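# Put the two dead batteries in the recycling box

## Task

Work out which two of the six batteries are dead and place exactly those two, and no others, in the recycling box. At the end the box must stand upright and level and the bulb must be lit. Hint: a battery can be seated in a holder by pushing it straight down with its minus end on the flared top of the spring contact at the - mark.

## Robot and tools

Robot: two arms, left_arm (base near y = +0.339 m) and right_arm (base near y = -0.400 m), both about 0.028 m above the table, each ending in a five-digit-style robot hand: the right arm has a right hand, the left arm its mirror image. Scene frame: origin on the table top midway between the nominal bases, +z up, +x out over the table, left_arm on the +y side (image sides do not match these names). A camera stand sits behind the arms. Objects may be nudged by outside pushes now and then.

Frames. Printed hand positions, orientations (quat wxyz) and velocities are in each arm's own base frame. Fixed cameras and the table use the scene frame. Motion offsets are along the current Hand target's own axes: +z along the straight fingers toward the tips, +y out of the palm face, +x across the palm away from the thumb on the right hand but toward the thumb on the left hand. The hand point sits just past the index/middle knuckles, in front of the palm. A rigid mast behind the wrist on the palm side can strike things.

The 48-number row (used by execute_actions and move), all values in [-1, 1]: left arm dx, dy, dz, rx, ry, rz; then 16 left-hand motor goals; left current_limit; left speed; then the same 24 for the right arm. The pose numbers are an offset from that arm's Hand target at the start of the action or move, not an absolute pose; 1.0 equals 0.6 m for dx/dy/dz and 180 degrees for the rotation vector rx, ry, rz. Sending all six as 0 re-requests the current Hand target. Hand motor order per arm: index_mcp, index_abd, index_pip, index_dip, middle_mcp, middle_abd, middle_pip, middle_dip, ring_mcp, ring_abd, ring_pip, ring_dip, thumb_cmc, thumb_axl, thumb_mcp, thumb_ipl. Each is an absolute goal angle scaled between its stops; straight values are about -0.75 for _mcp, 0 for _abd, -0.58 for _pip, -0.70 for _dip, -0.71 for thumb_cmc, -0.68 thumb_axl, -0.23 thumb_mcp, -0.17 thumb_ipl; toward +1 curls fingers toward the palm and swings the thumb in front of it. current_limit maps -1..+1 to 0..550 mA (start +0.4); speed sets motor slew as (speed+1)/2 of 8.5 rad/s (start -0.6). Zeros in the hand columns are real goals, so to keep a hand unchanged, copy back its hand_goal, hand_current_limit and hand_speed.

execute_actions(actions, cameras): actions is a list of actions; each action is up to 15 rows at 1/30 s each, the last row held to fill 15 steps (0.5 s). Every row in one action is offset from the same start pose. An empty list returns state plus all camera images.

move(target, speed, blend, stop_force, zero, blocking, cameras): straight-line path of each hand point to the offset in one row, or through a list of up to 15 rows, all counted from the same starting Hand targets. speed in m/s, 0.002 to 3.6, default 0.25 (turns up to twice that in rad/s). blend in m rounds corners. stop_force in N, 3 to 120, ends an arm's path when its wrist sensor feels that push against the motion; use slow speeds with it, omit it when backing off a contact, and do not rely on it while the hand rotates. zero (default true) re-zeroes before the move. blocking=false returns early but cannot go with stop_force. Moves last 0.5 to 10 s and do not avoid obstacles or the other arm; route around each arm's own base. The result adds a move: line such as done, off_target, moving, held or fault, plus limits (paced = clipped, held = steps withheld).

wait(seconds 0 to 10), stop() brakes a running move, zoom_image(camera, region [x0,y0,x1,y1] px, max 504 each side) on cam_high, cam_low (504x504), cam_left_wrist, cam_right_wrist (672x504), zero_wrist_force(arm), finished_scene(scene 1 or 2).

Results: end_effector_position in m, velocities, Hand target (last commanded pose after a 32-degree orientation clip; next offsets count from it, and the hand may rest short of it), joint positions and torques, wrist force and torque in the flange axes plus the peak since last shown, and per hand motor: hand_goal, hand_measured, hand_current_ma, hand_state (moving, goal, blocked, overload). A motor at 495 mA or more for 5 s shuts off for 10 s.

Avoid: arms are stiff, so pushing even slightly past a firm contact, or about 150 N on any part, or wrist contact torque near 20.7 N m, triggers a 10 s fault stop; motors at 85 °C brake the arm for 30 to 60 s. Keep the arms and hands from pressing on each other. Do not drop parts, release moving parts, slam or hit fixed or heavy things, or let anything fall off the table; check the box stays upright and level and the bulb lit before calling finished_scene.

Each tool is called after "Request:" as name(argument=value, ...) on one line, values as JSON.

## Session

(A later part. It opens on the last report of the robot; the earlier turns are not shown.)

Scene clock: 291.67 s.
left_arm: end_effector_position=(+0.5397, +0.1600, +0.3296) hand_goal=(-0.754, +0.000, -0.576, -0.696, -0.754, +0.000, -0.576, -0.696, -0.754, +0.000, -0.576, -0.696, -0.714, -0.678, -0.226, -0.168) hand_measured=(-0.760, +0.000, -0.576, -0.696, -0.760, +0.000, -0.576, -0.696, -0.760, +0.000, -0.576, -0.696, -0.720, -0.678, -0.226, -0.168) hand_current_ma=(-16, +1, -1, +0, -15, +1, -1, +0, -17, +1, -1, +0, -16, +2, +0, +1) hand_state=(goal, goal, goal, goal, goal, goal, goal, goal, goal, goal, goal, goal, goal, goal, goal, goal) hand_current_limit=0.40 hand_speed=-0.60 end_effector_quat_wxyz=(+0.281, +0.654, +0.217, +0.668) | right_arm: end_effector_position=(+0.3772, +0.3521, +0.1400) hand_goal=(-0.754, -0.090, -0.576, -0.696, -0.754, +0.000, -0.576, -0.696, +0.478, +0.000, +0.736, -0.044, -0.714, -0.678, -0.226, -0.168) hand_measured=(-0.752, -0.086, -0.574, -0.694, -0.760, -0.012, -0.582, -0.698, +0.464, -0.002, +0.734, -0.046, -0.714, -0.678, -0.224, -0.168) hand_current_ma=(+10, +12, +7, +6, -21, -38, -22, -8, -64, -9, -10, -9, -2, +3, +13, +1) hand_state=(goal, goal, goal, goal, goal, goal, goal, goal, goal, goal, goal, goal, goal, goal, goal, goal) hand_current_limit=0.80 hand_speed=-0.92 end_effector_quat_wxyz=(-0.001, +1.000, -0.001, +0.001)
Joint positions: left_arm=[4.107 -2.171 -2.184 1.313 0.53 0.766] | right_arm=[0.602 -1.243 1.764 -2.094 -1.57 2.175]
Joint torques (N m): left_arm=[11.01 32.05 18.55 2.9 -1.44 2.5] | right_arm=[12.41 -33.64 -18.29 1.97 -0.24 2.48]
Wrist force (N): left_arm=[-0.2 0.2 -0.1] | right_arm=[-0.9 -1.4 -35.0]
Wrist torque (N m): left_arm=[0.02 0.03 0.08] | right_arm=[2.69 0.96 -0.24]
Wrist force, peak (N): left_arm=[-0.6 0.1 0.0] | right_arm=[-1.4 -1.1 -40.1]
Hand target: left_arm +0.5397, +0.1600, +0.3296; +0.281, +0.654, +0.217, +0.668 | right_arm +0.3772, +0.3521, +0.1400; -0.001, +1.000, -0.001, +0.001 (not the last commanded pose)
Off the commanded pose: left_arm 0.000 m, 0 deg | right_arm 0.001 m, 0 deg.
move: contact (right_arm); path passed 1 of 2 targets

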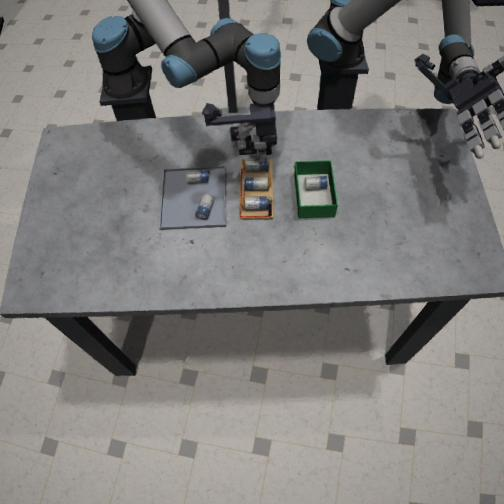

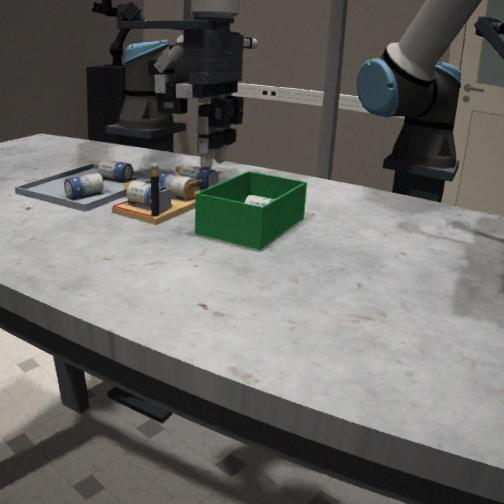

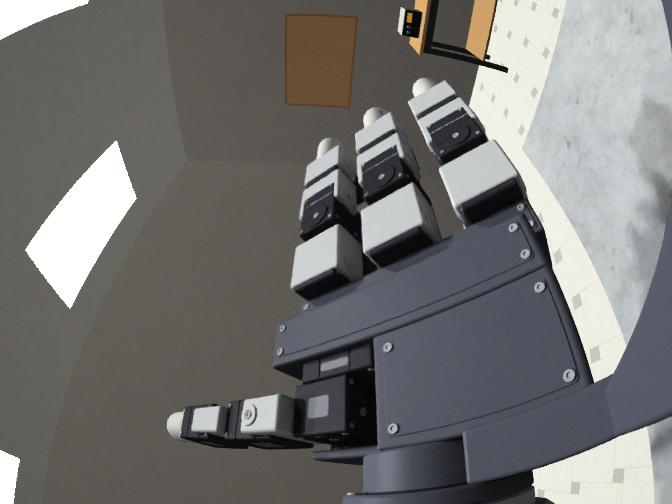

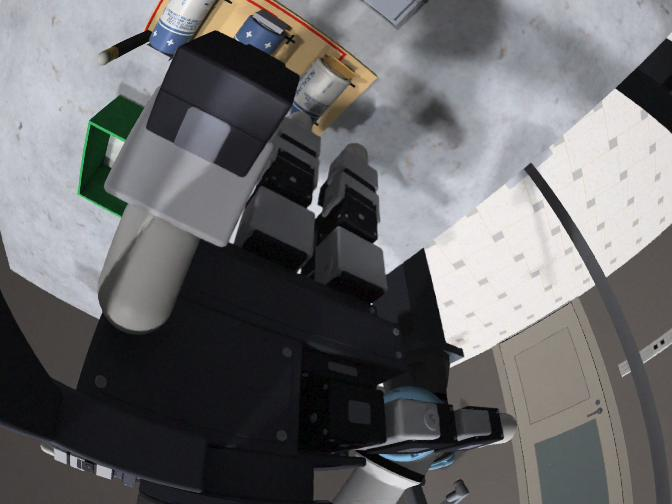

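Request:
move(target=[0,0,0,0,0,0,-0.754,0,-0.576,-0.696,-0.754,0,-0.576,-0.696,-0.754,0,-0.576,-0.696,-0.714,-0.678,-0.226,-0.168,0.4,-0.6,0,0,-0.1,0,0,0,-0.754,-0.09,-0.576,-0.696,-0.754,0.0,-0.576,-0.696,0.479,0,0.737,-0.043,-0.714,-0.678,-0.226,-0.168,0.5,-0.92], speed=0.12, cameras=["all"])

Request:
zoom_image(camera="cam_low", region=[120, 150, 180, 210])

Request:
zoom_image(camera="cam_low", region=[150, 140, 230, 220])

Request:
zoom_image(camera="cam_high", region=[230, 145, 300, 215])

Request:
zoom_image(camera="cam_right_wrist", region=[60, 0, 380, 220])

Scene clock: 293.73 s.
left_arm: end_effector_position=(+0.5397, +0.1600, +0.3296) hand_goal=(-0.754, +0.000, -0.576, -0.696, -0.754, +0.000, -0.576, -0.696, -0.754, +0.000, -0.576, -0.696, -0.714, -0.678, -0.226, -0.168) hand_measured=(-0.760, +0.000, -0.576, -0.696, -0.760, +0.000, -0.576, -0.696, -0.760, +0.000, -0.576, -0.696, -0.720, -0.678, -0.226, -0.168) hand_current_ma=(-16, +1, -1, +0, -15, +1, -1, +0, -17, +1, -1, +0, -16, +2, +0, +1) hand_state=(goal, goal, goal, goal, goal, goal, goal, goal, goal, goal, goal, goal, goal, goal, goal, goal) hand_current_limit=0.40 hand_speed=-0.60 end_effector_quat_wxyz=(+0.281, +0.654, +0.217, +0.668) | right_arm: end_effector_position=(+0.3771, +0.3520, +0.1999) hand_goal=(-0.754, -0.090, -0.576, -0.696, -0.754, +0.000, -0.576, -0.696, +0.478, +0.000, +0.736, -0.044, -0.714, -0.678, -0.226, -0.168) hand_measured=(-0.752, -0.086, -0.574, -0.694, -0.756, -0.002, -0.578, -0.698, +0.464, -0.002, +0.734, -0.046, -0.714, -0.678, -0.224, -0.168) hand_current_ma=(+10, +12, +7, +6, -4, -8, -9, -8, -64, -9, -10, -9, -2, +3, +13, +1) hand_state=(goal, goal, goal, goal, goal, goal, goal, goal, goal, goal, goal, goal, goal, goal, goal, goal) hand_current_limit=0.50 hand_speed=-0.92 end_effector_quat_wxyz=(-0.001, +1.000, -0.001, +0.001)
Joint positions: left_arm=[4.107 -2.171 -2.184 1.313 0.53 0.766] | right_arm=[0.602 -1.304 1.678 -1.946 -1.57 2.175]
Joint torques (N m): left_arm=[12.23 33.1 20.19 3.1 -1.47 2.4] | right_arm=[-1.64 -54.86 -35.45 -0.88 1.24 -0.41]
Wrist force (N): left_arm=[-0.3 0.1 0.0] | right_arm=[-0.6 -0.7 0.4]
Wrist torque (N m): left_arm=[0.01 0.04 0.08] | right_arm=[-0.07 0.17 -0.22]
Wrist force, peak (N): left_arm=[-0.6 0.0 0.1] | right_arm=[-0.9 -1.2 -35.0]
Hand target: left_arm +0.5397, +0.1600, +0.3296; +0.281, +0.654, +0.217, +0.668 | right_arm +0.3771, +0.3520, +0.2000; -0.001, +1.000, -0.001, +0.001
Off the commanded pose: left_arm 0.000 m, 0 deg | right_arm 0.000 m, 0 deg.
move: done

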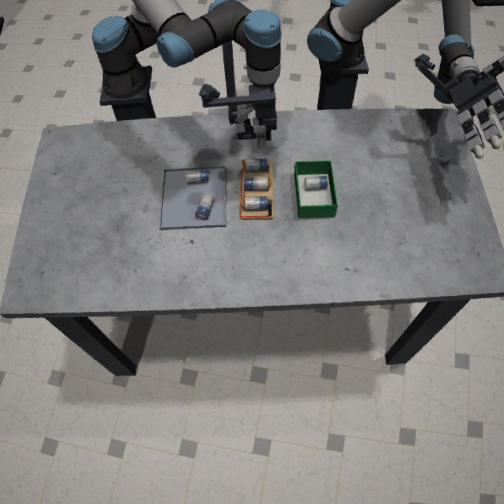

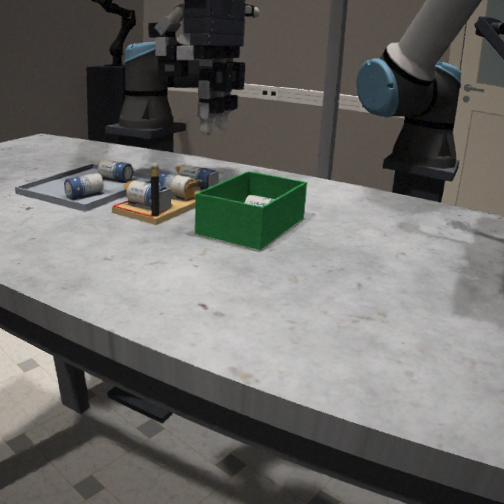

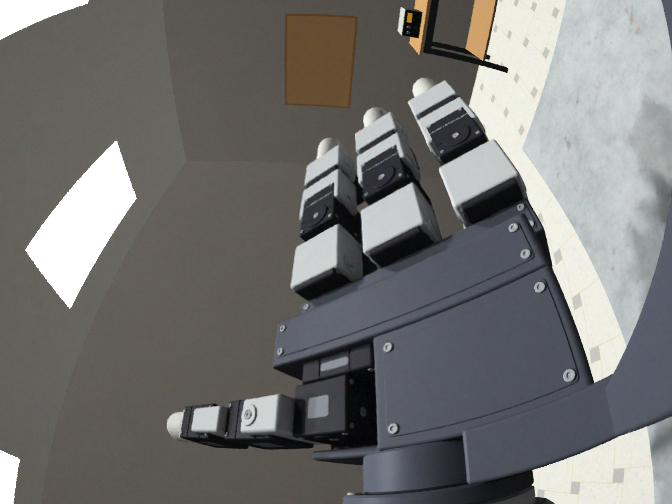

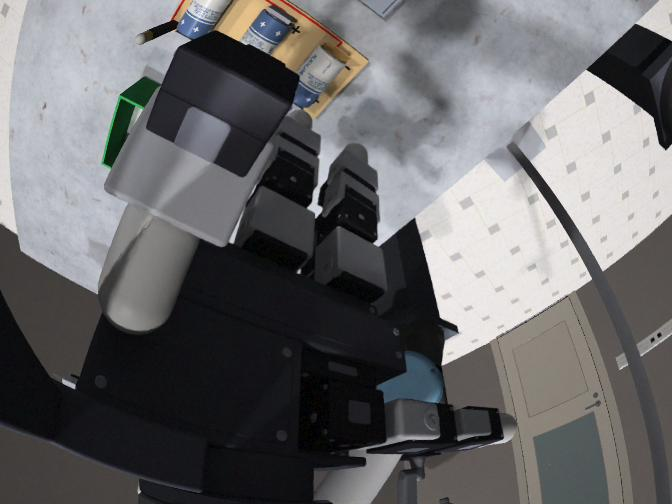

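Scaled by 8.400 from the camera's 504x504 image, which has a finer 720x720 frame.

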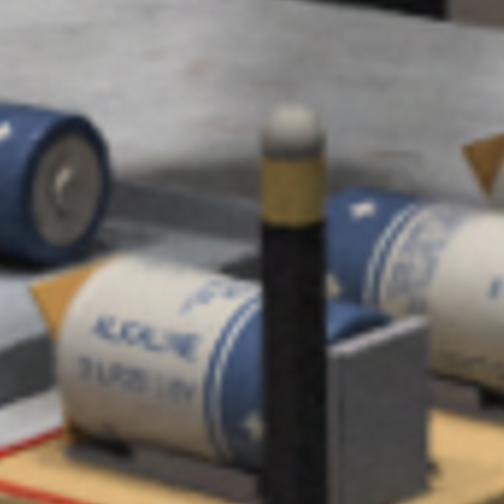

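Scaled by 6.300 from the camera's 504x504 image, which has a finer 720x720 frame.

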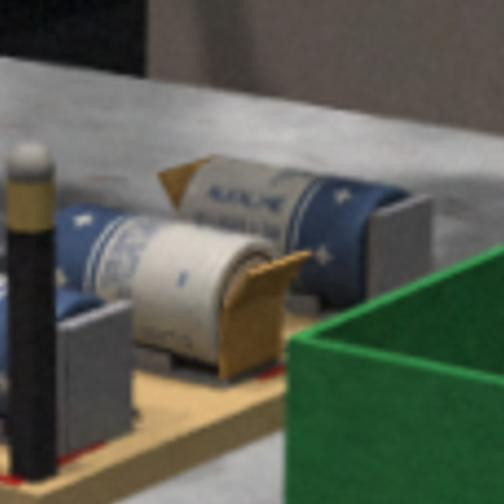

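Scaled by 7.200 from the camera's 504x504 image, which has a finer 720x720 frame.

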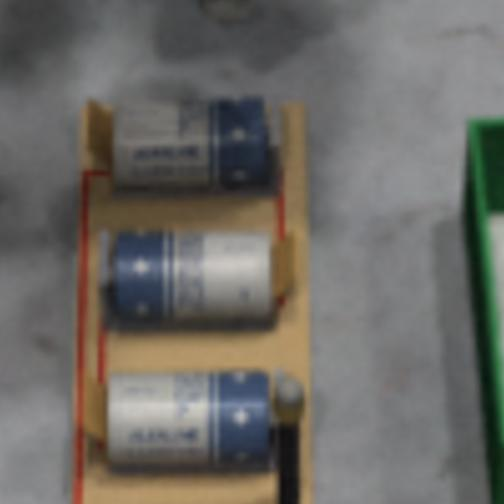

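Scaled by 1.575 from the camera's 672x504 image, which has a finer 960x720 frame.

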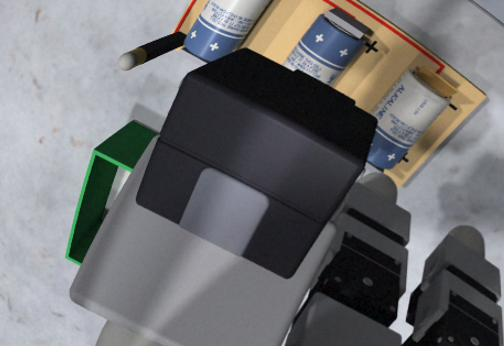

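Request:
zoom_image(camera="cam_high", region=[238, 154, 278, 194])

Request:
zoom_image(camera="cam_low", region=[172, 158, 222, 208])

Request:
zoom_image(camera="cam_right_wrist", region=[240, 0, 380, 120])

Scaled by 12.600 from the camera's 504x504 image, which has a finer 720x720 frame.

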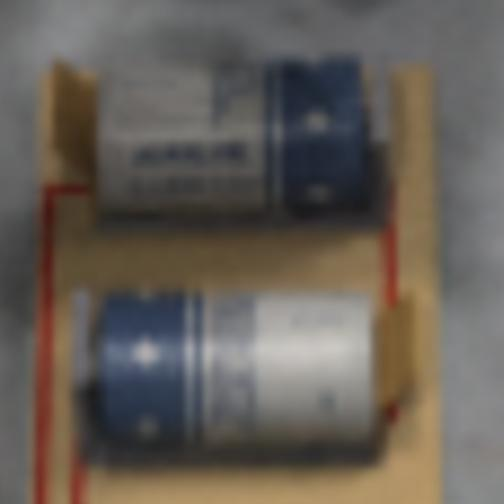

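Scaled by 10.080 from the camera's 504x504 image, which has a finer 720x720 frame.

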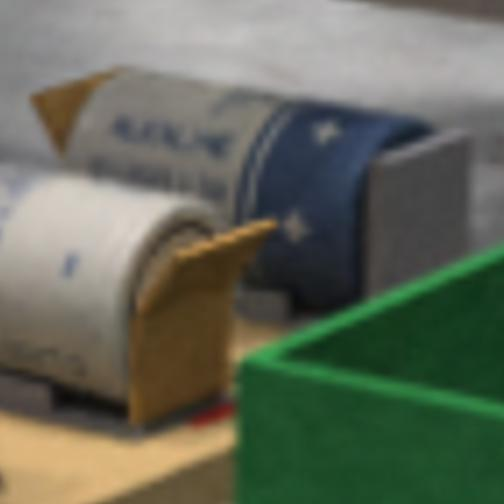

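Scaled by 3.600 from the camera's 672x504 image, which has a finer 960x720 frame.

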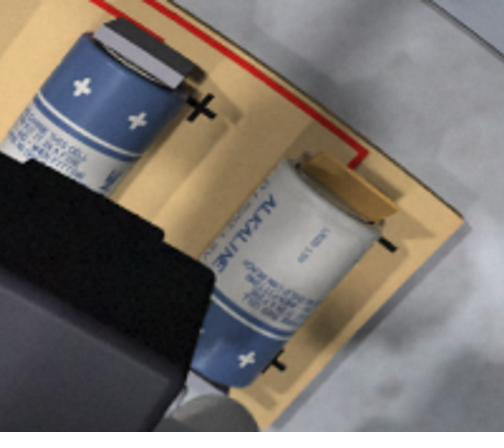

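Request:
move(target=[[0,0,0,0,0,0,-0.754,0,-0.576,-0.696,-0.754,0,-0.576,-0.696,-0.754,0,-0.576,-0.696,-0.714,-0.678,-0.226,-0.168,0.4,-0.6,0.0348,0.0245,0.0833,0,0,0,-0.754,-0.09,-0.576,-0.696,-0.754,0.08,-0.576,-0.696,0.479,0,0.737,-0.043,-0.714,-0.678,-0.226,-0.168,0.5,-0.92],[0,0,0,0,0,0,-0.754,0,-0.576,-0.696,-0.754,0,-0.576,-0.696,-0.754,0,-0.576,-0.696,-0.714,-0.678,-0.226,-0.168,0.4,-0.6,0.0348,0.0245,0.135,0,0,0,-0.754,-0.09,-0.576,-0.696,-0.754,0.08,-0.576,-0.696,0.479,0,0.737,-0.043,-0.714,-0.678,-0.226,-0.168,0.5,-0.92]], speed=[0.12,0.05], stop_force=4, cameras=["cam_high","cam_low","cam_right_wrist"])

Request:
zoom_image(camera="cam_low", region=[150, 140, 230, 220])

Request:
zoom_image(camera="cam_right_wrist", region=[200, 0, 460, 220])

Scene clock: 302.47 s.
left_arm: end_effector_position=(+0.5397, +0.1600, +0.3296) hand_goal=(-0.754, +0.000, -0.576, -0.696, -0.754, +0.000, -0.576, -0.696, -0.754, +0.000, -0.576, -0.696, -0.714, -0.678, -0.226, -0.168) hand_measured=(-0.760, +0.000, -0.576, -0.696, -0.760, +0.000, -0.576, -0.696, -0.760, +0.000, -0.576, -0.696, -0.720, -0.678, -0.226, -0.168) hand_current_ma=(-16, +1, -1, +0, -15, +1, -1, +0, -17, +1, -1, +0, -16, +2, +0, +1) hand_state=(goal, goal, goal, goal, goal, goal, goal, goal, goal, goal, goal, goal, goal, goal, goal, goal) hand_current_limit=0.40 hand_speed=-0.60 end_effector_quat_wxyz=(+0.281, +0.654, +0.217, +0.668) | right_arm: end_effector_position=(+0.3980, +0.3374, +0.1190) hand_goal=(-0.754, -0.090, -0.576, -0.696, -0.754, +0.080, -0.576, -0.696, +0.478, +0.000, +0.736, -0.044, -0.714, -0.678, -0.226, -0.168) hand_measured=(-0.752, -0.086, -0.574, -0.694, -0.754, +0.078, -0.578, -0.698, +0.464, -0.002, +0.734, -0.046, -0.714, -0.678, -0.224, -0.168) hand_current_ma=(+10, +12, +7, +6, -3, -8, -9, -8, -63, -9, -10, -9, -2, +3, +13, +1) hand_state=(goal, goal, goal, goal, goal, goal, goal, goal, goal, goal, goal, goal, goal, goal, goal, goal) hand_current_limit=0.50 hand_speed=-0.92 end_effector_quat_wxyz=(-0.001, +1.000, -0.001, +0.001)
Joint positions: left_arm=[4.107 -2.171 -2.184 1.313 0.53 0.766] | right_arm=[0.561 -1.208 1.778 -2.142 -1.57 2.134]
Joint torques (N m): left_arm=[9.41 32.36 20.18 3.19 -1.59 2.57] | right_arm=[-9.23 -43.3 -20.64 -6.68 -0.45 -2.33]
Wrist force (N): left_arm=[-0.3 0.1 0.0] | right_arm=[-0.6 -0.8 0.2]
Wrist torque (N m): left_arm=[0.00 0.04 0.07] | right_arm=[-0.06 0.18 -0.05]
Wrist force, peak (N): left_arm=[-0.6 0.3 0.2] | right_arm=[-1.2 -0.9 -0.4]
Hand target: left_arm +0.5397, +0.1600, +0.3296; +0.281, +0.654, +0.217, +0.668 | right_arm +0.3980, +0.3374, +0.1190; -0.001, +1.000, -0.001, +0.001
Off the commanded pose: left_arm 0.000 m, 0 deg | right_arm 0.000 m, 0 deg.
move: done
Images, in order (width x height): cam_high 504x504, cam_low 504x504, cam_right_wrist 672x504.

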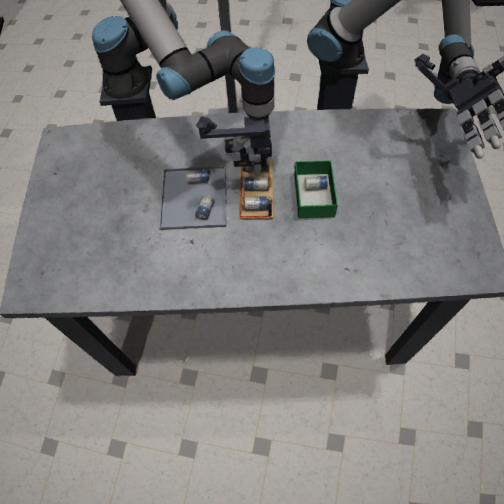

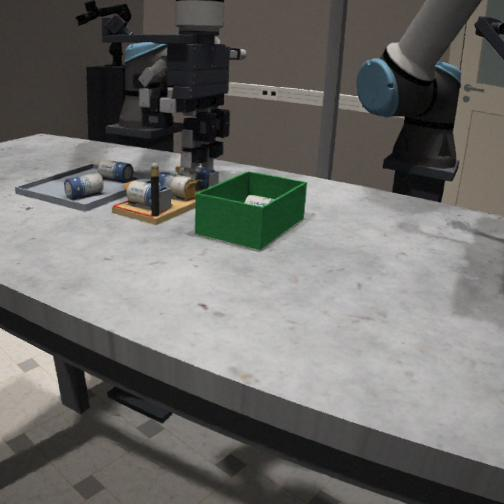

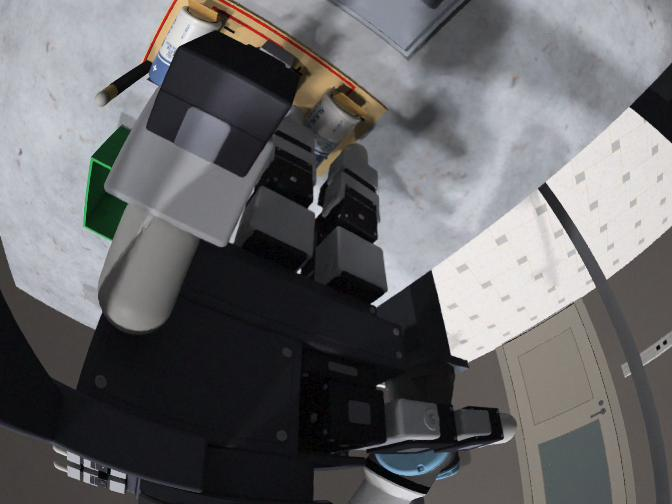

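Scaled by 6.300 from the camera's 504x504 image, which has a finer 720x720 frame.

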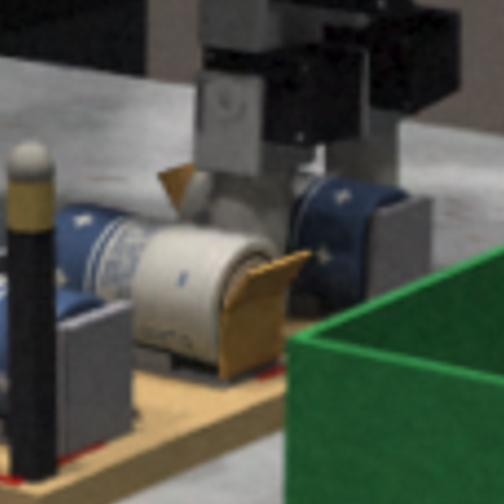

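Scaled by 1.938 from the camera's 672x504 image, which has a finer 960x720 frame.

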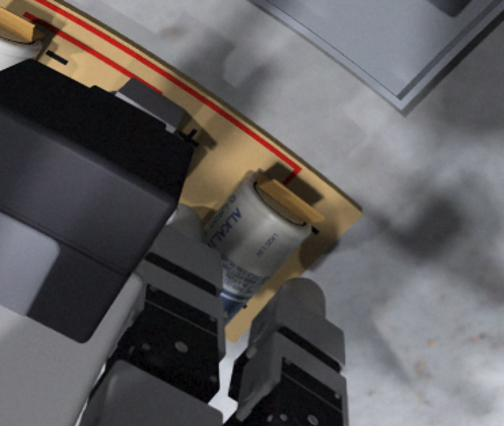

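Request:
execute_actions(actions=[[[0,0,0,0,0,0,-0.754,0,-0.576,-0.696,-0.754,0,-0.576,-0.696,-0.754,0,-0.576,-0.696,-0.714,-0.678,-0.226,-0.168,0.4,-0.6,0,0,0,0,0,0,-0.754,0.12,-0.576,-0.696,-0.754,-0.12,-0.576,-0.696,0.479,0,0.737,-0.043,-0.714,-0.678,-0.226,-0.168,0.76,-0.92]],[[0,0,0,0,0,0,-0.754,0,-0.576,-0.696,-0.754,0,-0.576,-0.696,-0.754,0,-0.576,-0.696,-0.714,-0.678,-0.226,-0.168,0.4,-0.6,0,0,0,0,0,0,-0.754,0.12,-0.576,-0.696,-0.754,-0.12,-0.576,-0.696,0.479,0,0.737,-0.043,-0.714,-0.678,-0.226,-0.168,0.76,-0.92]],[[0,0,0,0,0,0,-0.754,0,-0.576,-0.696,-0.754,0,-0.576,-0.696,-0.754,0,-0.576,-0.696,-0.714,-0.678,-0.226,-0.168,0.4,-0.6,0,0,0,0,0,0,-0.754,0.12,-0.576,-0.696,-0.754,-0.12,-0.576,-0.696,-1,-0.12,-0.14,0.1,-0.714,-0.678,-0.226,-0.168,0.76,-0.7]],[[0,0,0,0,0,0,-0.754,0,-0.576,-0.696,-0.754,0,-0.576,-0.696,-0.754,0,-0.576,-0.696,-0.714,-0.678,-0.226,-0.168,0.4,-0.6,0,0,0,0,0,0,-0.754,0.12,-0.576,-0.696,-0.754,-0.12,-0.576,-0.696,-1,-0.12,-0.14,0.1,-0.714,-0.678,-0.226,-0.168,0.76,-0.7]]], cameras=["cam_low"])

Request:
zoom_image(camera="cam_low", region=[150, 140, 230, 220])

Scene clock: 306.30 s.
left_arm: end_effector_position=(+0.5397, +0.1600, +0.3296) hand_goal=(-0.754, +0.000, -0.576, -0.696, -0.754, +0.000, -0.576, -0.696, -0.754, +0.000, -0.576, -0.696, -0.714, -0.678, -0.226, -0.168) hand_measured=(-0.760, +0.000, -0.576, -0.696, -0.760, +0.000, -0.576, -0.696, -0.760, +0.000, -0.576, -0.696, -0.720, -0.678, -0.226, -0.168) hand_current_ma=(-16, +1, -1, +0, -15, +1, -1, +0, -17, +1, -1, +0, -16, +2, +0, +1) hand_state=(goal, goal, goal, goal, goal, goal, goal, goal, goal, goal, goal, goal, goal, goal, goal, goal) hand_current_limit=0.40 hand_speed=-0.60 end_effector_quat_wxyz=(+0.281, +0.654, +0.217, +0.668) | right_arm: end_effector_position=(+0.3980, +0.3374, +0.1190) hand_goal=(-0.754, +0.120, -0.576, -0.696, -0.754, -0.120, -0.576, -0.696, -1.000, -0.120, -0.140, +0.100, -0.714, -0.678, -0.226, -0.168) hand_measured=(-0.752, -0.020, -0.574, -0.694, -0.756, +0.056, -0.578, -0.698, -0.994, -0.116, -0.140, +0.098, -0.714, -0.678, -0.224, -0.168) hand_current_ma=(+7, -484, +6, +6, -11, +484, -8, -8, +28, +11, +3, -10, -2, +3, +13, +1) hand_state=(goal, blocked, goal, goal, goal, blocked, goal, goal, goal, goal, goal, goal, goal, goal, goal, goal) hand_current_limit=0.76 hand_speed=-0.70 end_effector_quat_wxyz=(-0.001, +1.000, -0.001, +0.001)
Joint positions: left_arm=[4.107 -2.171 -2.184 1.313 0.53 0.766] | right_arm=[0.561 -1.208 1.778 -2.142 -1.57 2.134]
Joint torques (N m): left_arm=[9.73 34.6 19.62 3.25 -1.53 2.76] | right_arm=[3.95 -43.33 -20.93 -0.5 -0.85 -1.46]
Wrist force (N): left_arm=[-0.3 0.0 0.2] | right_arm=[0.3 -1.1 -0.1]
Wrist torque (N m): left_arm=[-0.03 0.04 0.08] | right_arm=[-0.10 0.31 0.03]
Wrist force, peak (N): left_arm=[-0.6 0.4 0.2] | right_arm=[1.5 -1.1 -0.4]
Hand target: left_arm +0.5397, +0.1600, +0.3296; +0.281, +0.654, +0.217, +0.668 | right_arm +0.3980, +0.3374, +0.1190; -0.001, +1.000, -0.001, +0.001
Off the commanded pose: left_arm 0.000 m, 0 deg | right_arm 0.000 m, 0 deg.
Step readings (end_effector_position of left_arm | right_arm):
0: (+0.5397, +0.1600, +0.3296) | (+0.3980, +0.3374, +0.1190)
1: (+0.5397, +0.1600, +0.3296) | (+0.3980, +0.3374, +0.1190)
2: (+0.5397, +0.1600, +0.3296) | (+0.3980, +0.3374, +0.1190)
4: (+0.5397, +0.1600, +0.3296) | (+0.3980, +0.3374, +0.1190)
8: (+0.5397, +0.1600, +0.3296) | (+0.3981, +0.3374, +0.1190)
15: (+0.5397, +0.1600, +0.3296) | (+0.3981, +0.3374, +0.1190)
16: (+0.5397, +0.1600, +0.3296) | (+0.3981, +0.3374, +0.1190)
17: (+0.5397, +0.1600, +0.3296) | (+0.3981, +0.3374, +0.1190)
19: (+0.5397, +0.1600, +0.3296) | (+0.3981, +0.3374, +0.1190)
23: (+0.5397, +0.1600, +0.3296) | (+0.3981, +0.3374, +0.1190)
30: (+0.5397, +0.1600, +0.3296) | (+0.3981, +0.3374, +0.1190)
31: (+0.5397, +0.1600, +0.3296) | (+0.3981, +0.3374, +0.1190)
32: (+0.5397, +0.1600, +0.3296) | (+0.3981, +0.3374, +0.1190)
34: (+0.5397, +0.1600, +0.3296) | (+0.3981, +0.3374, +0.1190)
38: (+0.5397, +0.1600, +0.3296) | (+0.3981, +0.3374, +0.1190)
45: (+0.5397, +0.1600, +0.3296) | (+0.3981, +0.3374, +0.1190)
46: (+0.5397, +0.1600, +0.3296) | (+0.3981, +0.3374, +0.1190)
47: (+0.5397, +0.1600, +0.3296) | (+0.3981, +0.3374, +0.1190)
49: (+0.5397, +0.1600, +0.3296) | (+0.3981, +0.3374, +0.1190)
53: (+0.5397, +0.1600, +0.3296) | (+0.3980, +0.3374, +0.1190)
60: (+0.5397, +0.1600, +0.3296) | (+0.3980, +0.3374, +0.1190)
Images, in order (width x height): cam_low 504x504.

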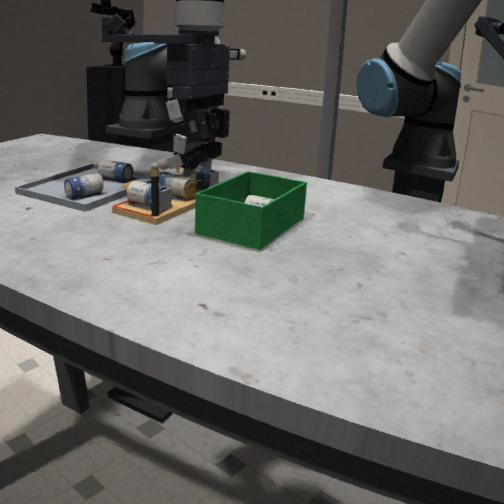

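Scaled by 6.300 from the camera's 504x504 image, which has a finer 720x720 frame.

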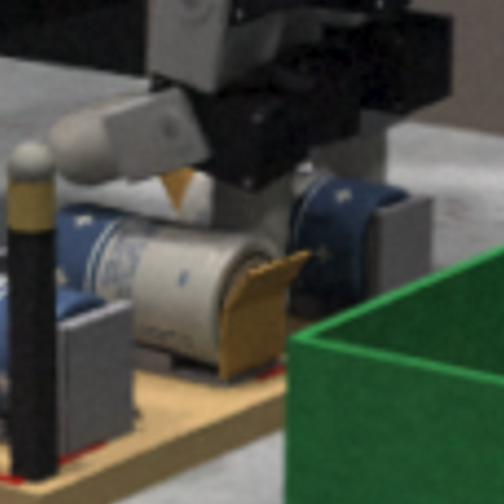

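Request:
execute_actions(actions=[[[0,0,0,0,0,0,-0.754,0,-0.576,-0.696,-0.754,0,-0.576,-0.696,-0.754,0,-0.576,-0.696,-0.714,-0.678,-0.226,-0.168,0.4,-0.6,0,0,0,0,0,0,-0.754,0.12,-0.576,-0.696,-0.754,-0.12,-0.576,-0.696,-1,-0.13,-0.4,-0.4,-0.714,-0.678,-0.226,-0.168,0.76,-0.7]],[[0,0,0,0,0,0,-0.754,0,-0.576,-0.696,-0.754,0,-0.576,-0.696,-0.754,0,-0.576,-0.696,-0.714,-0.678,-0.226,-0.168,0.4,-0.6,0,0,0,0,0,0,-0.754,0.12,-0.576,-0.696,-0.754,-0.12,-0.576,-0.696,-1,-0.13,-0.4,-0.4,-0.714,-0.678,-0.226,-0.168,0.76,-0.7]]], cameras=["cam_low"])

Request:
zoom_image(camera="cam_low", region=[150, 140, 230, 220])

Scene clock: 308.57 s.
left_arm: end_effector_position=(+0.5397, +0.1600, +0.3296) hand_goal=(-0.754, +0.000, -0.576, -0.696, -0.754, +0.000, -0.576, -0.696, -0.754, +0.000, -0.576, -0.696, -0.714, -0.678, -0.226, -0.168) hand_measured=(-0.760, +0.000, -0.576, -0.696, -0.760, +0.000, -0.576, -0.696, -0.760, +0.000, -0.576, -0.696, -0.720, -0.678, -0.226, -0.168) hand_current_ma=(-16, +1, -1, +0, -15, +1, -1, +0, -17, +1, -1, +0, -16, +2, +0, +1) hand_state=(goal, goal, goal, goal, goal, goal, goal, goal, goal, goal, goal, goal, goal, goal, goal, goal) hand_current_limit=0.40 hand_speed=-0.60 end_effector_quat_wxyz=(+0.281, +0.654, +0.217, +0.668) | right_arm: end_effector_position=(+0.3980, +0.3374, +0.1190) hand_goal=(-0.754, +0.120, -0.576, -0.696, -0.754, -0.120, -0.576, -0.696, -1.000, -0.130, -0.400, -0.400, -0.714, -0.678, -0.226, -0.168) hand_measured=(-0.752, -0.020, -0.574, -0.694, -0.758, +0.054, -0.578, -0.698, -0.988, -0.126, -0.208, +0.026, -0.714, -0.678, -0.224, -0.168) hand_current_ma=(+6, -484, +5, +6, -13, +484, -9, -8, +54, +10, +484, +484, -2, +3, +13, +1) hand_state=(goal, blocked, goal, goal, goal, blocked, goal, goal, goal, goal, blocked, blocked, goal, goal, goal, goal) hand_current_limit=0.76 hand_speed=-0.70 end_effector_quat_wxyz=(-0.001, +1.000, -0.001, +0.001)
Joint positions: left_arm=[4.107 -2.171 -2.184 1.313 0.53 0.766] | right_arm=[0.561 -1.208 1.778 -2.142 -1.57 2.134]
Joint torques (N m): left_arm=[10.46 32.86 19.76 3.31 -1.14 2.48] | right_arm=[11.47 -43.32 -20.82 -0.51 -0.75 -0.98]
Wrist force (N): left_arm=[-0.3 0.1 0.0] | right_arm=[0.1 -2.6 -7.2]
Wrist torque (N m): left_arm=[-0.01 0.03 0.08] | right_arm=[0.34 0.79 -0.10]
Wrist force, peak (N): left_arm=[-0.7 0.0 -0.1] | right_arm=[-0.1 -2.8 -7.3]
Hand target: left_arm +0.5397, +0.1600, +0.3296; +0.281, +0.654, +0.217, +0.668 | right_arm +0.3980, +0.3374, +0.1190; -0.001, +1.000, -0.001, +0.001
Off the commanded pose: left_arm 0.000 m, 0 deg | right_arm 0.000 m, 0 deg.
Step readings (end_effector_position of left_arm | right_arm):
0: (+0.5397, +0.1600, +0.3296) | (+0.3980, +0.3374, +0.1190)
1: (+0.5397, +0.1600, +0.3296) | (+0.3980, +0.3374, +0.1190)
2: (+0.5397, +0.1600, +0.3296) | (+0.3980, +0.3374, +0.1190)
4: (+0.5397, +0.1600, +0.3296) | (+0.3980, +0.3374, +0.1190)
8: (+0.5397, +0.1600, +0.3296) | (+0.3980, +0.3374, +0.1190)
15: (+0.5397, +0.1600, +0.3296) | (+0.3980, +0.3374, +0.1190)
16: (+0.5397, +0.1600, +0.3296) | (+0.3980, +0.3374, +0.1190)
17: (+0.5397, +0.1600, +0.3296) | (+0.3980, +0.3374, +0.1190)
19: (+0.5397, +0.1600, +0.3296) | (+0.3980, +0.3374, +0.1190)
23: (+0.5397, +0.1600, +0.3296) | (+0.3980, +0.3374, +0.1190)
30: (+0.5397, +0.1600, +0.3296) | (+0.3980, +0.3374, +0.1190)
Images, in order (width x height): cam_low 504x504.

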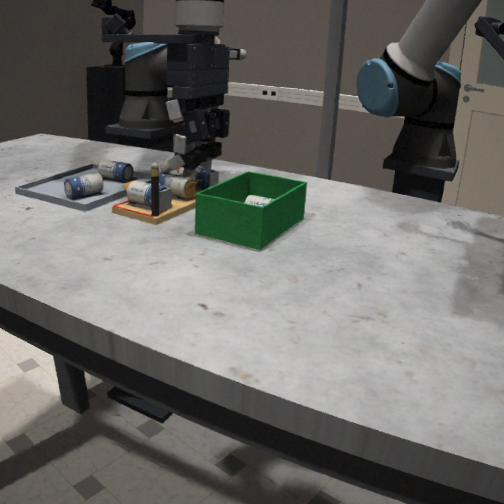

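Scaled by 6.300 from the camera's 504x504 image, which has a finer 720x720 frame.

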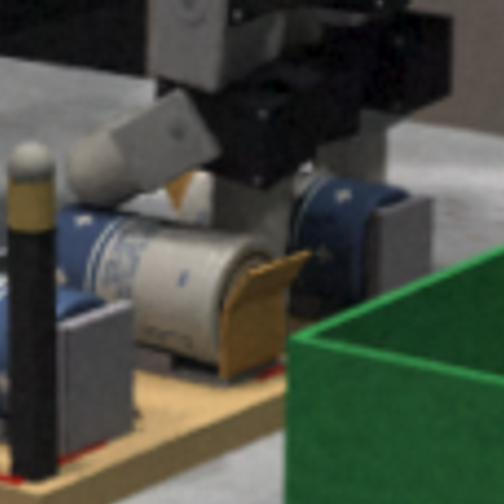

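Pressing 7 N on the middle battery. Lift.

Request:
move(target=[[0,0,0,0,0,0,-0.754,0,-0.576,-0.696,-0.754,0,-0.576,-0.696,-0.754,0,-0.576,-0.696,-0.714,-0.678,-0.226,-0.168,0.4,-0.6,0,0,-0.02,0,0,0,-0.754,0.12,-0.576,-0.696,-0.754,-0.12,-0.576,-0.696,-1,-0.13,-0.4,-0.4,-0.714,-0.678,-0.226,-0.168,0.76,-0.7]], speed=0.03, cameras=["cam_low"])

Request:
zoom_image(camera="cam_low", region=[150, 140, 230, 220])

Scene clock: 310.37 s.
left_arm: end_effector_position=(+0.5397, +0.1600, +0.3296) hand_goal=(-0.754, +0.000, -0.576, -0.696, -0.754, +0.000, -0.576, -0.696, -0.754, +0.000, -0.576, -0.696, -0.714, -0.678, -0.226, -0.168) hand_measured=(-0.760, +0.000, -0.576, -0.696, -0.760, +0.000, -0.576, -0.696, -0.760, +0.000, -0.576, -0.696, -0.720, -0.678, -0.226, -0.168) hand_current_ma=(-16, +1, -1, +0, -15, +1, -1, +0, -17, +1, -1, +0, -16, +2, +0, +1) hand_state=(goal, goal, goal, goal, goal, goal, goal, goal, goal, goal, goal, goal, goal, goal, goal, goal) hand_current_limit=0.40 hand_speed=-0.60 end_effector_quat_wxyz=(+0.281, +0.654, +0.217, +0.668) | right_arm: end_effector_position=(+0.3980, +0.3373, +0.1309) hand_goal=(-0.754, +0.120, -0.576, -0.696, -0.754, -0.120, -0.576, -0.696, -1.000, -0.130, -0.400, -0.400, -0.714, -0.678, -0.226, -0.168) hand_measured=(-0.762, -0.020, -0.580, -0.698, -0.766, +0.052, -0.584, -0.700, -0.930, -0.132, -0.234, -0.338, -0.714, -0.678, -0.224, -0.168) hand_current_ma=(-35, -484, -18, -7, -49, +484, -31, -12, +338, -6, +482, +276, -2, +3, +13, +1) hand_state=(goal, blocked, goal, goal, goal, blocked, goal, goal, blocked, goal, blocked, blocked, goal, goal, goal, goal) hand_current_limit=0.76 hand_speed=-0.70 end_effector_quat_wxyz=(-0.001, +1.000, -0.001, +0.001)
Joint positions: left_arm=[4.107 -2.171 -2.184 1.313 0.53 0.766] | right_arm=[0.561 -1.224 1.764 -2.112 -1.57 2.134]
Joint torques (N m): left_arm=[10.06 32.89 18.85 3.37 -1.25 2.69] | right_arm=[9.1 -56.29 -33.92 -0.97 0.99 -1.34]
Wrist force (N): left_arm=[-0.5 0.0 0.1] | right_arm=[-0.9 0.9 0.3]
Wrist torque (N m): left_arm=[-0.01 0.06 0.07] | right_arm=[-0.28 0.33 0.07]
Wrist force, peak (N): left_arm=[-0.6 -0.3 0.1] | right_arm=[0.1 -2.7 -7.4]
Hand target: left_arm +0.5397, +0.1600, +0.3296; +0.281, +0.654, +0.217, +0.668 | right_arm +0.3980, +0.3373, +0.1310; -0.001, +1.000, -0.001, +0.001
Off the commanded pose: left_arm 0.000 m, 0 deg | right_arm 0.000 m, 0 deg.
move: done
Images, in order (width x height): cam_low 504x504.

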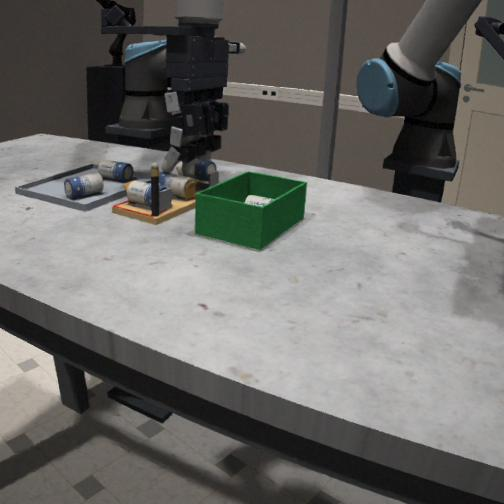

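Scaled by 6.300 from the camera's 504x504 image, which has a finer 720x720 frame.

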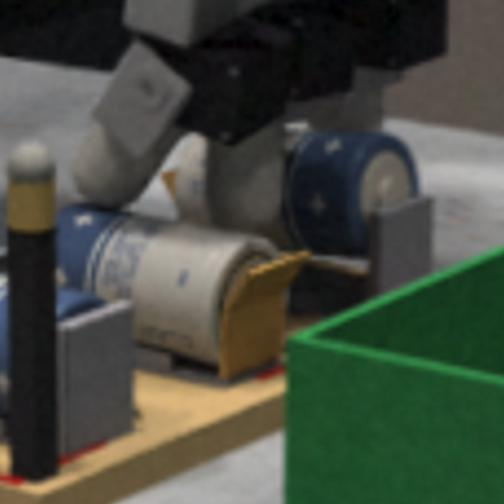

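Request:
move(target=[0,0,0,0,0,0,-0.754,0,-0.576,-0.696,-0.754,0,-0.576,-0.696,-0.754,0,-0.576,-0.696,-0.714,-0.678,-0.226,-0.168,0.4,-0.6,0,0,-0.03,0,0,0,-0.754,0.12,-0.576,-0.696,-0.754,-0.12,-0.576,-0.696,-1,-0.13,-0.4,-0.4,-0.714,-0.678,-0.226,-0.168,0.76,-0.7], speed=0.04, cameras=["cam_low"])

Request:
move(target=[[0,0,0,0,0,0,-0.754,0,-0.576,-0.696,-0.754,0,-0.576,-0.696,-0.754,0,-0.576,-0.696,-0.714,-0.678,-0.226,-0.168,0.4,-0.6,0,0,-0.12,0,0,0,-0.754,0.12,-0.576,-0.696,-0.754,-0.12,-0.576,-0.696,0.479,0,0.737,-0.043,-0.714,-0.678,-0.226,-0.168,0.7,-0.7]], speed=0.1, cameras=["cam_high","cam_low","cam_right_wrist"])

Request:
zoom_image(camera="cam_low", region=[130, 120, 230, 220])

Request:
zoom_image(camera="cam_high", region=[155, 140, 285, 230])

Scene clock: 313.90 s.
left_arm: end_effector_position=(+0.5397, +0.1600, +0.3296) hand_goal=(-0.754, +0.000, -0.576, -0.696, -0.754, +0.000, -0.576, -0.696, -0.754, +0.000, -0.576, -0.696, -0.714, -0.678, -0.226, -0.168) hand_measured=(-0.760, +0.000, -0.576, -0.696, -0.760, +0.000, -0.576, -0.696, -0.760, +0.000, -0.576, -0.696, -0.720, -0.678, -0.226, -0.168) hand_current_ma=(-16, +1, -1, +0, -15, +1, -1, +0, -17, +1, -1, +0, -16, +2, +0, +1) hand_state=(goal, goal, goal, goal, goal, goal, goal, goal, goal, goal, goal, goal, goal, goal, goal, goal) hand_current_limit=0.40 hand_speed=-0.60 end_effector_quat_wxyz=(+0.281, +0.654, +0.217, +0.668) | right_arm: end_effector_position=(+0.3980, +0.3373, +0.1488) hand_goal=(-0.754, +0.120, -0.576, -0.696, -0.754, -0.120, -0.576, -0.696, -1.000, -0.130, -0.400, -0.400, -0.714, -0.678, -0.226, -0.168) hand_measured=(-0.748, -0.020, -0.574, -0.696, -0.766, +0.050, -0.584, -0.700, -0.992, -0.128, -0.396, -0.398, -0.714, -0.678, -0.224, -0.168) hand_current_ma=(+25, -484, +10, +1, -50, +484, -32, -12, +35, +5, +14, +10, -2, +3, +13, +1) hand_state=(goal, blocked, goal, goal, goal, blocked, goal, goal, goal, goal, goal, goal, goal, goal, goal, goal) hand_current_limit=0.76 hand_speed=-0.70 end_effector_quat_wxyz=(-0.001, +1.000, -0.001, +0.000)
Joint positions: left_arm=[4.107 -2.171 -2.184 1.313 0.53 0.766] | right_arm=[0.561 -1.245 1.741 -2.069 -1.57 2.134]
Joint torques (N m): left_arm=[9.18 33.09 20.84 3.24 -1.22 2.57] | right_arm=[-7.01 -56.87 -34.38 -0.84 -0.89 -2.51]
Wrist force (N): left_arm=[-0.3 0.3 0.3] | right_arm=[-0.4 -0.6 1.6]
Wrist torque (N m): left_arm=[0.01 0.04 0.07] | right_arm=[-0.19 0.13 -0.02]
Wrist force, peak (N): left_arm=[-0.5 0.5 -0.1] | right_arm=[-0.6 -1.2 2.2]
Hand target: left_arm +0.5397, +0.1600, +0.3296; +0.281, +0.654, +0.217, +0.668 | right_arm +0.3980, +0.3373, +0.1490; -0.001, +1.000, -0.001, +0.001
Off the commanded pose: left_arm 0.000 m, 0 deg | right_arm 0.000 m, 0 deg.
move: done
Images, in order (width x height): cam_low 504x504.

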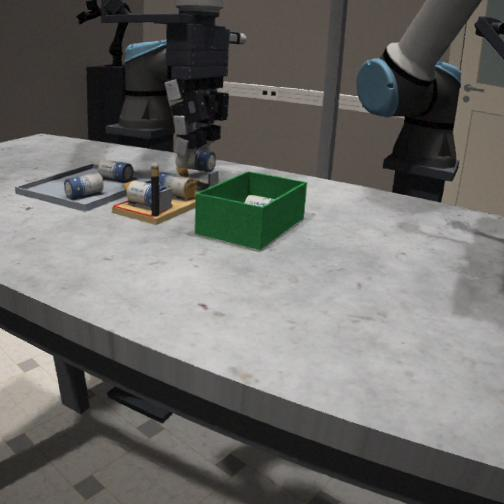

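Scene clock: 315.67 s.
left_arm: end_effector_position=(+0.5397, +0.1600, +0.3296) hand_goal=(-0.754, +0.000, -0.576, -0.696, -0.754, +0.000, -0.576, -0.696, -0.754, +0.000, -0.576, -0.696, -0.714, -0.678, -0.226, -0.168) hand_measured=(-0.760, +0.000, -0.576, -0.696, -0.760, +0.000, -0.576, -0.696, -0.760, +0.000, -0.576, -0.696, -0.720, -0.678, -0.226, -0.168) hand_current_ma=(-16, +1, -1, +0, -15, +1, -1, +0, -17, +1, -1, +0, -16, +2, +0, +1) hand_state=(goal, goal, goal, goal, goal, goal, goal, goal, goal, goal, goal, goal, goal, goal, goal, goal) hand_current_limit=0.40 hand_speed=-0.60 end_effector_quat_wxyz=(+0.281, +0.654, +0.217, +0.668) | right_arm: end_effector_position=(+0.3979, +0.3372, +0.2210) hand_goal=(-0.754, +0.120, -0.576, -0.696, -0.754, -0.120, -0.576, -0.696, +0.478, +0.000, +0.736, -0.044, -0.714, -0.678, -0.226, -0.168) hand_measured=(-0.748, -0.020, -0.574, -0.696, -0.766, +0.050, -0.584, -0.700, +0.462, -0.004, +0.732, -0.046, -0.714, -0.678, -0.224, -0.168) hand_current_ma=(+26, -467, +10, +1, -50, +467, -32, -12, -70, -10, -11, -9, -2, +3, +13, +1) hand_state=(goal, blocked, goal, goal, goal, blocked, goal, goal, goal, goal, goal, goal, goal, goal, goal, goal) hand_current_limit=0.70 hand_speed=-0.70 end_effector_quat_wxyz=(-0.001, +1.000, -0.001, +0.001)
Joint positions: left_arm=[4.107 -2.171 -2.184 1.313 0.53 0.766] | right_arm=[0.561 -1.313 1.632 -1.891 -1.57 2.133]
Joint torques (N m): left_arm=[8.55 33.23 19.28 3.41 -1.3 2.65] | right_arm=[-12.72 -55.43 -36.79 -0.75 1.2 -2.42]
Wrist force (N): left_arm=[-0.3 -0.1 0.0] | right_arm=[-0.8 -0.5 2.0]
Wrist torque (N m): left_arm=[-0.02 0.03 0.08] | right_arm=[-0.17 0.19 -0.05]
Wrist force, peak (N): left_arm=[-0.6 0.3 0.1] | right_arm=[-0.6 -0.6 2.5]
Hand target: left_arm +0.5397, +0.1600, +0.3296; +0.281, +0.654, +0.217, +0.668 | right_arm +0.3979, +0.3372, +0.2210; -0.001, +1.000, -0.001, +0.001
Off the commanded pose: left_arm 0.000 m, 0 deg | right_arm 0.000 m, 0 deg.
move: done
Images, in order (width x height): cam_high 504x504, cam_low 504x504, cam_right_wrist 672x504.

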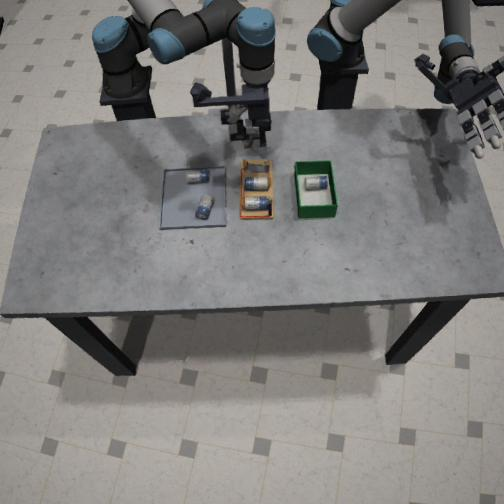

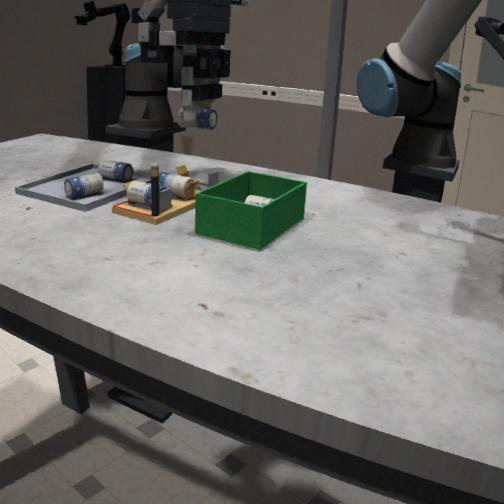

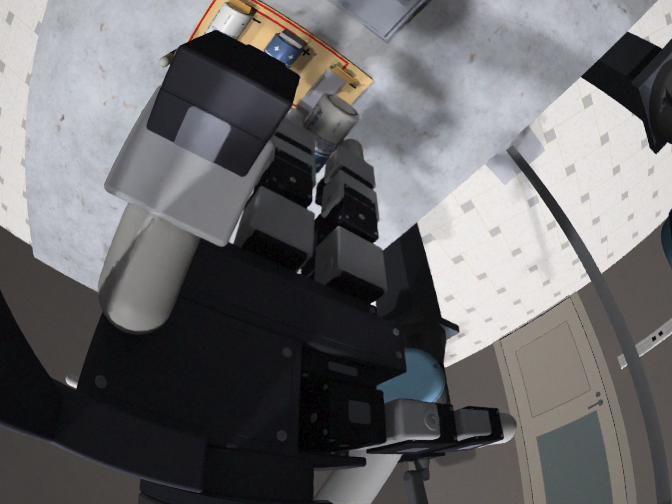

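Scaled by 5.040 from the camera's 504x504 image, which has a finer 720x720 frame.

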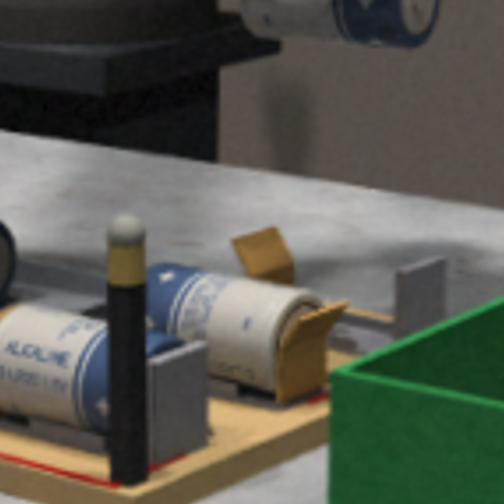

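Scaled by 3.877 from the camera's 504x504 image, which has a finer 720x720 frame.

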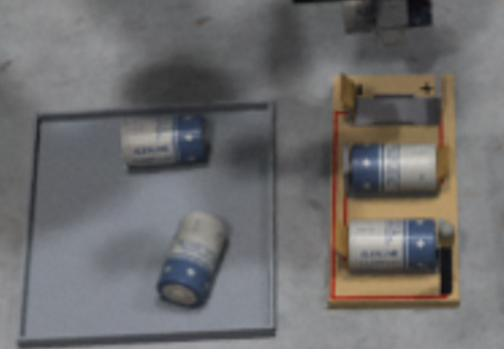

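Request:
move(target=[[0,0,0,0,0,0,-0.754,0,-0.576,-0.696,-0.754,0,-0.576,-0.696,-0.754,0,-0.576,-0.696,-0.714,-0.678,-0.226,-0.168,0.4,-0.6,0.1252,0.3307,0,0,0,0,-0.754,0.12,-0.576,-0.696,-0.754,-0.12,-0.576,-0.696,0.479,0,0.737,-0.043,-0.714,-0.678,-0.226,-0.168,0.7,-0.7],[0,0,0,0,0,0,-0.754,0,-0.576,-0.696,-0.754,0,-0.576,-0.696,-0.754,0,-0.576,-0.696,-0.714,-0.678,-0.226,-0.168,0.4,-0.6,0.1252,0.3307,0.155,0,0,0,-0.754,0.12,-0.576,-0.696,-0.754,-0.12,-0.576,-0.696,0.479,0,0.737,-0.043,-0.714,-0.678,-0.226,-0.168,0.7,-0.7]], speed=[0.2,0.1], blend=[0.02,0], cameras=["cam_high","cam_low","cam_right_wrist"])

Request:
zoom_image(camera="cam_high", region=[155, 150, 235, 230])

Request:
zoom_image(camera="cam_low", region=[20, 120, 140, 220])

Scene clock: 319.83 s.
left_arm: end_effector_position=(+0.5397, +0.1600, +0.3296) hand_goal=(-0.754, +0.000, -0.576, -0.696, -0.754, +0.000, -0.576, -0.696, -0.754, +0.000, -0.576, -0.696, -0.714, -0.678, -0.226, -0.168) hand_measured=(-0.760, +0.000, -0.576, -0.696, -0.760, +0.000, -0.576, -0.696, -0.760, +0.000, -0.576, -0.696, -0.720, -0.678, -0.226, -0.168) hand_current_ma=(-16, +1, -1, +0, -15, +1, -1, +0, -17, +1, -1, +0, -16, +2, +0, +1) hand_state=(goal, goal, goal, goal, goal, goal, goal, goal, goal, goal, goal, goal, goal, goal, goal, goal) hand_current_limit=0.40 hand_speed=-0.60 end_effector_quat_wxyz=(+0.281, +0.654, +0.217, +0.668) | right_arm: end_effector_position=(+0.4729, +0.1388, +0.1278) hand_goal=(-0.754, +0.120, -0.576, -0.696, -0.754, -0.120, -0.576, -0.696, +0.478, +0.000, +0.736, -0.044, -0.714, -0.678, -0.226, -0.168) hand_measured=(-0.746, -0.020, -0.572, -0.696, -0.766, +0.050, -0.584, -0.700, +0.462, -0.004, +0.734, -0.046, -0.714, -0.678, -0.224, -0.168) hand_current_ma=(+33, -468, +13, +2, -52, +467, -34, -13, -68, -10, -10, -9, -2, +3, +13, +1) hand_state=(goal, blocked, goal, goal, goal, blocked, goal, goal, goal, goal, goal, goal, goal, goal, goal, goal) hand_current_limit=0.70 hand_speed=-0.70 end_effector_quat_wxyz=(-0.001, +1.000, -0.001, +0.001)
Joint positions: left_arm=[4.107 -2.171 -2.184 1.313 0.53 0.766] | right_arm=[0.176 -1.331 1.92 -2.161 -1.57 1.748]
Joint torques (N m): left_arm=[11.01 32.73 19.96 3.39 -1.32 2.45] | right_arm=[5.09 -36.93 -21.69 -6.94 -1.04 -0.33]
Wrist force (N): left_arm=[-0.2 0.2 -0.2] | right_arm=[-0.7 -0.9 1.6]
Wrist torque (N m): left_arm=[0.02 0.02 0.08] | right_arm=[-0.18 0.18 -0.07]
Wrist force, peak (N): left_arm=[-0.6 0.3 0.1] | right_arm=[-2.0 -3.6 1.8]
Hand target: left_arm +0.5397, +0.1600, +0.3296; +0.281, +0.654, +0.217, +0.668 | right_arm +0.4729, +0.1388, +0.1278; -0.001, +1.000, -0.001, +0.001
Off the commanded pose: left_arm 0.000 m, 0 deg | right_arm 0.000 m, 0 deg.
move: done
Images, in order (width x height): cam_high 504x504, cam_low 504x504, cam_right_wrist 672x504.

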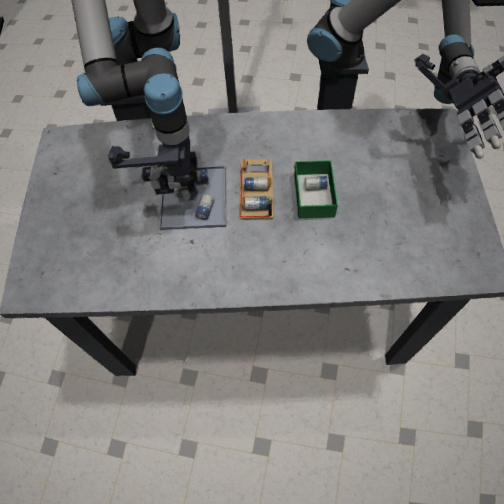

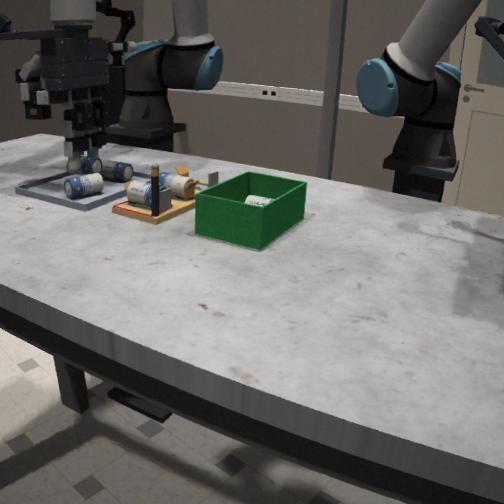

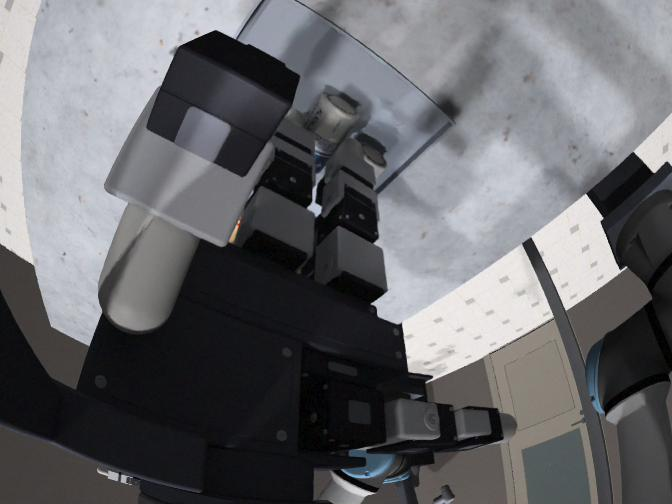

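Scaled by 6.300 from the camera's 504x504 image, which has a finer 720x720 frame.

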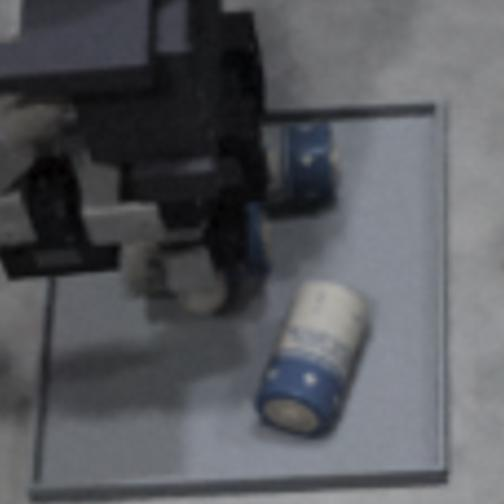

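Scaled by 4.200 from the camera's 504x504 image, which has a finer 720x720 frame.

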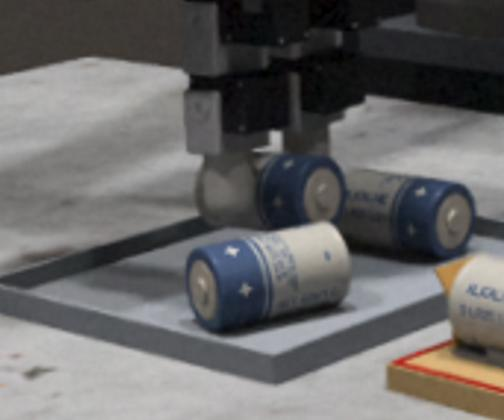

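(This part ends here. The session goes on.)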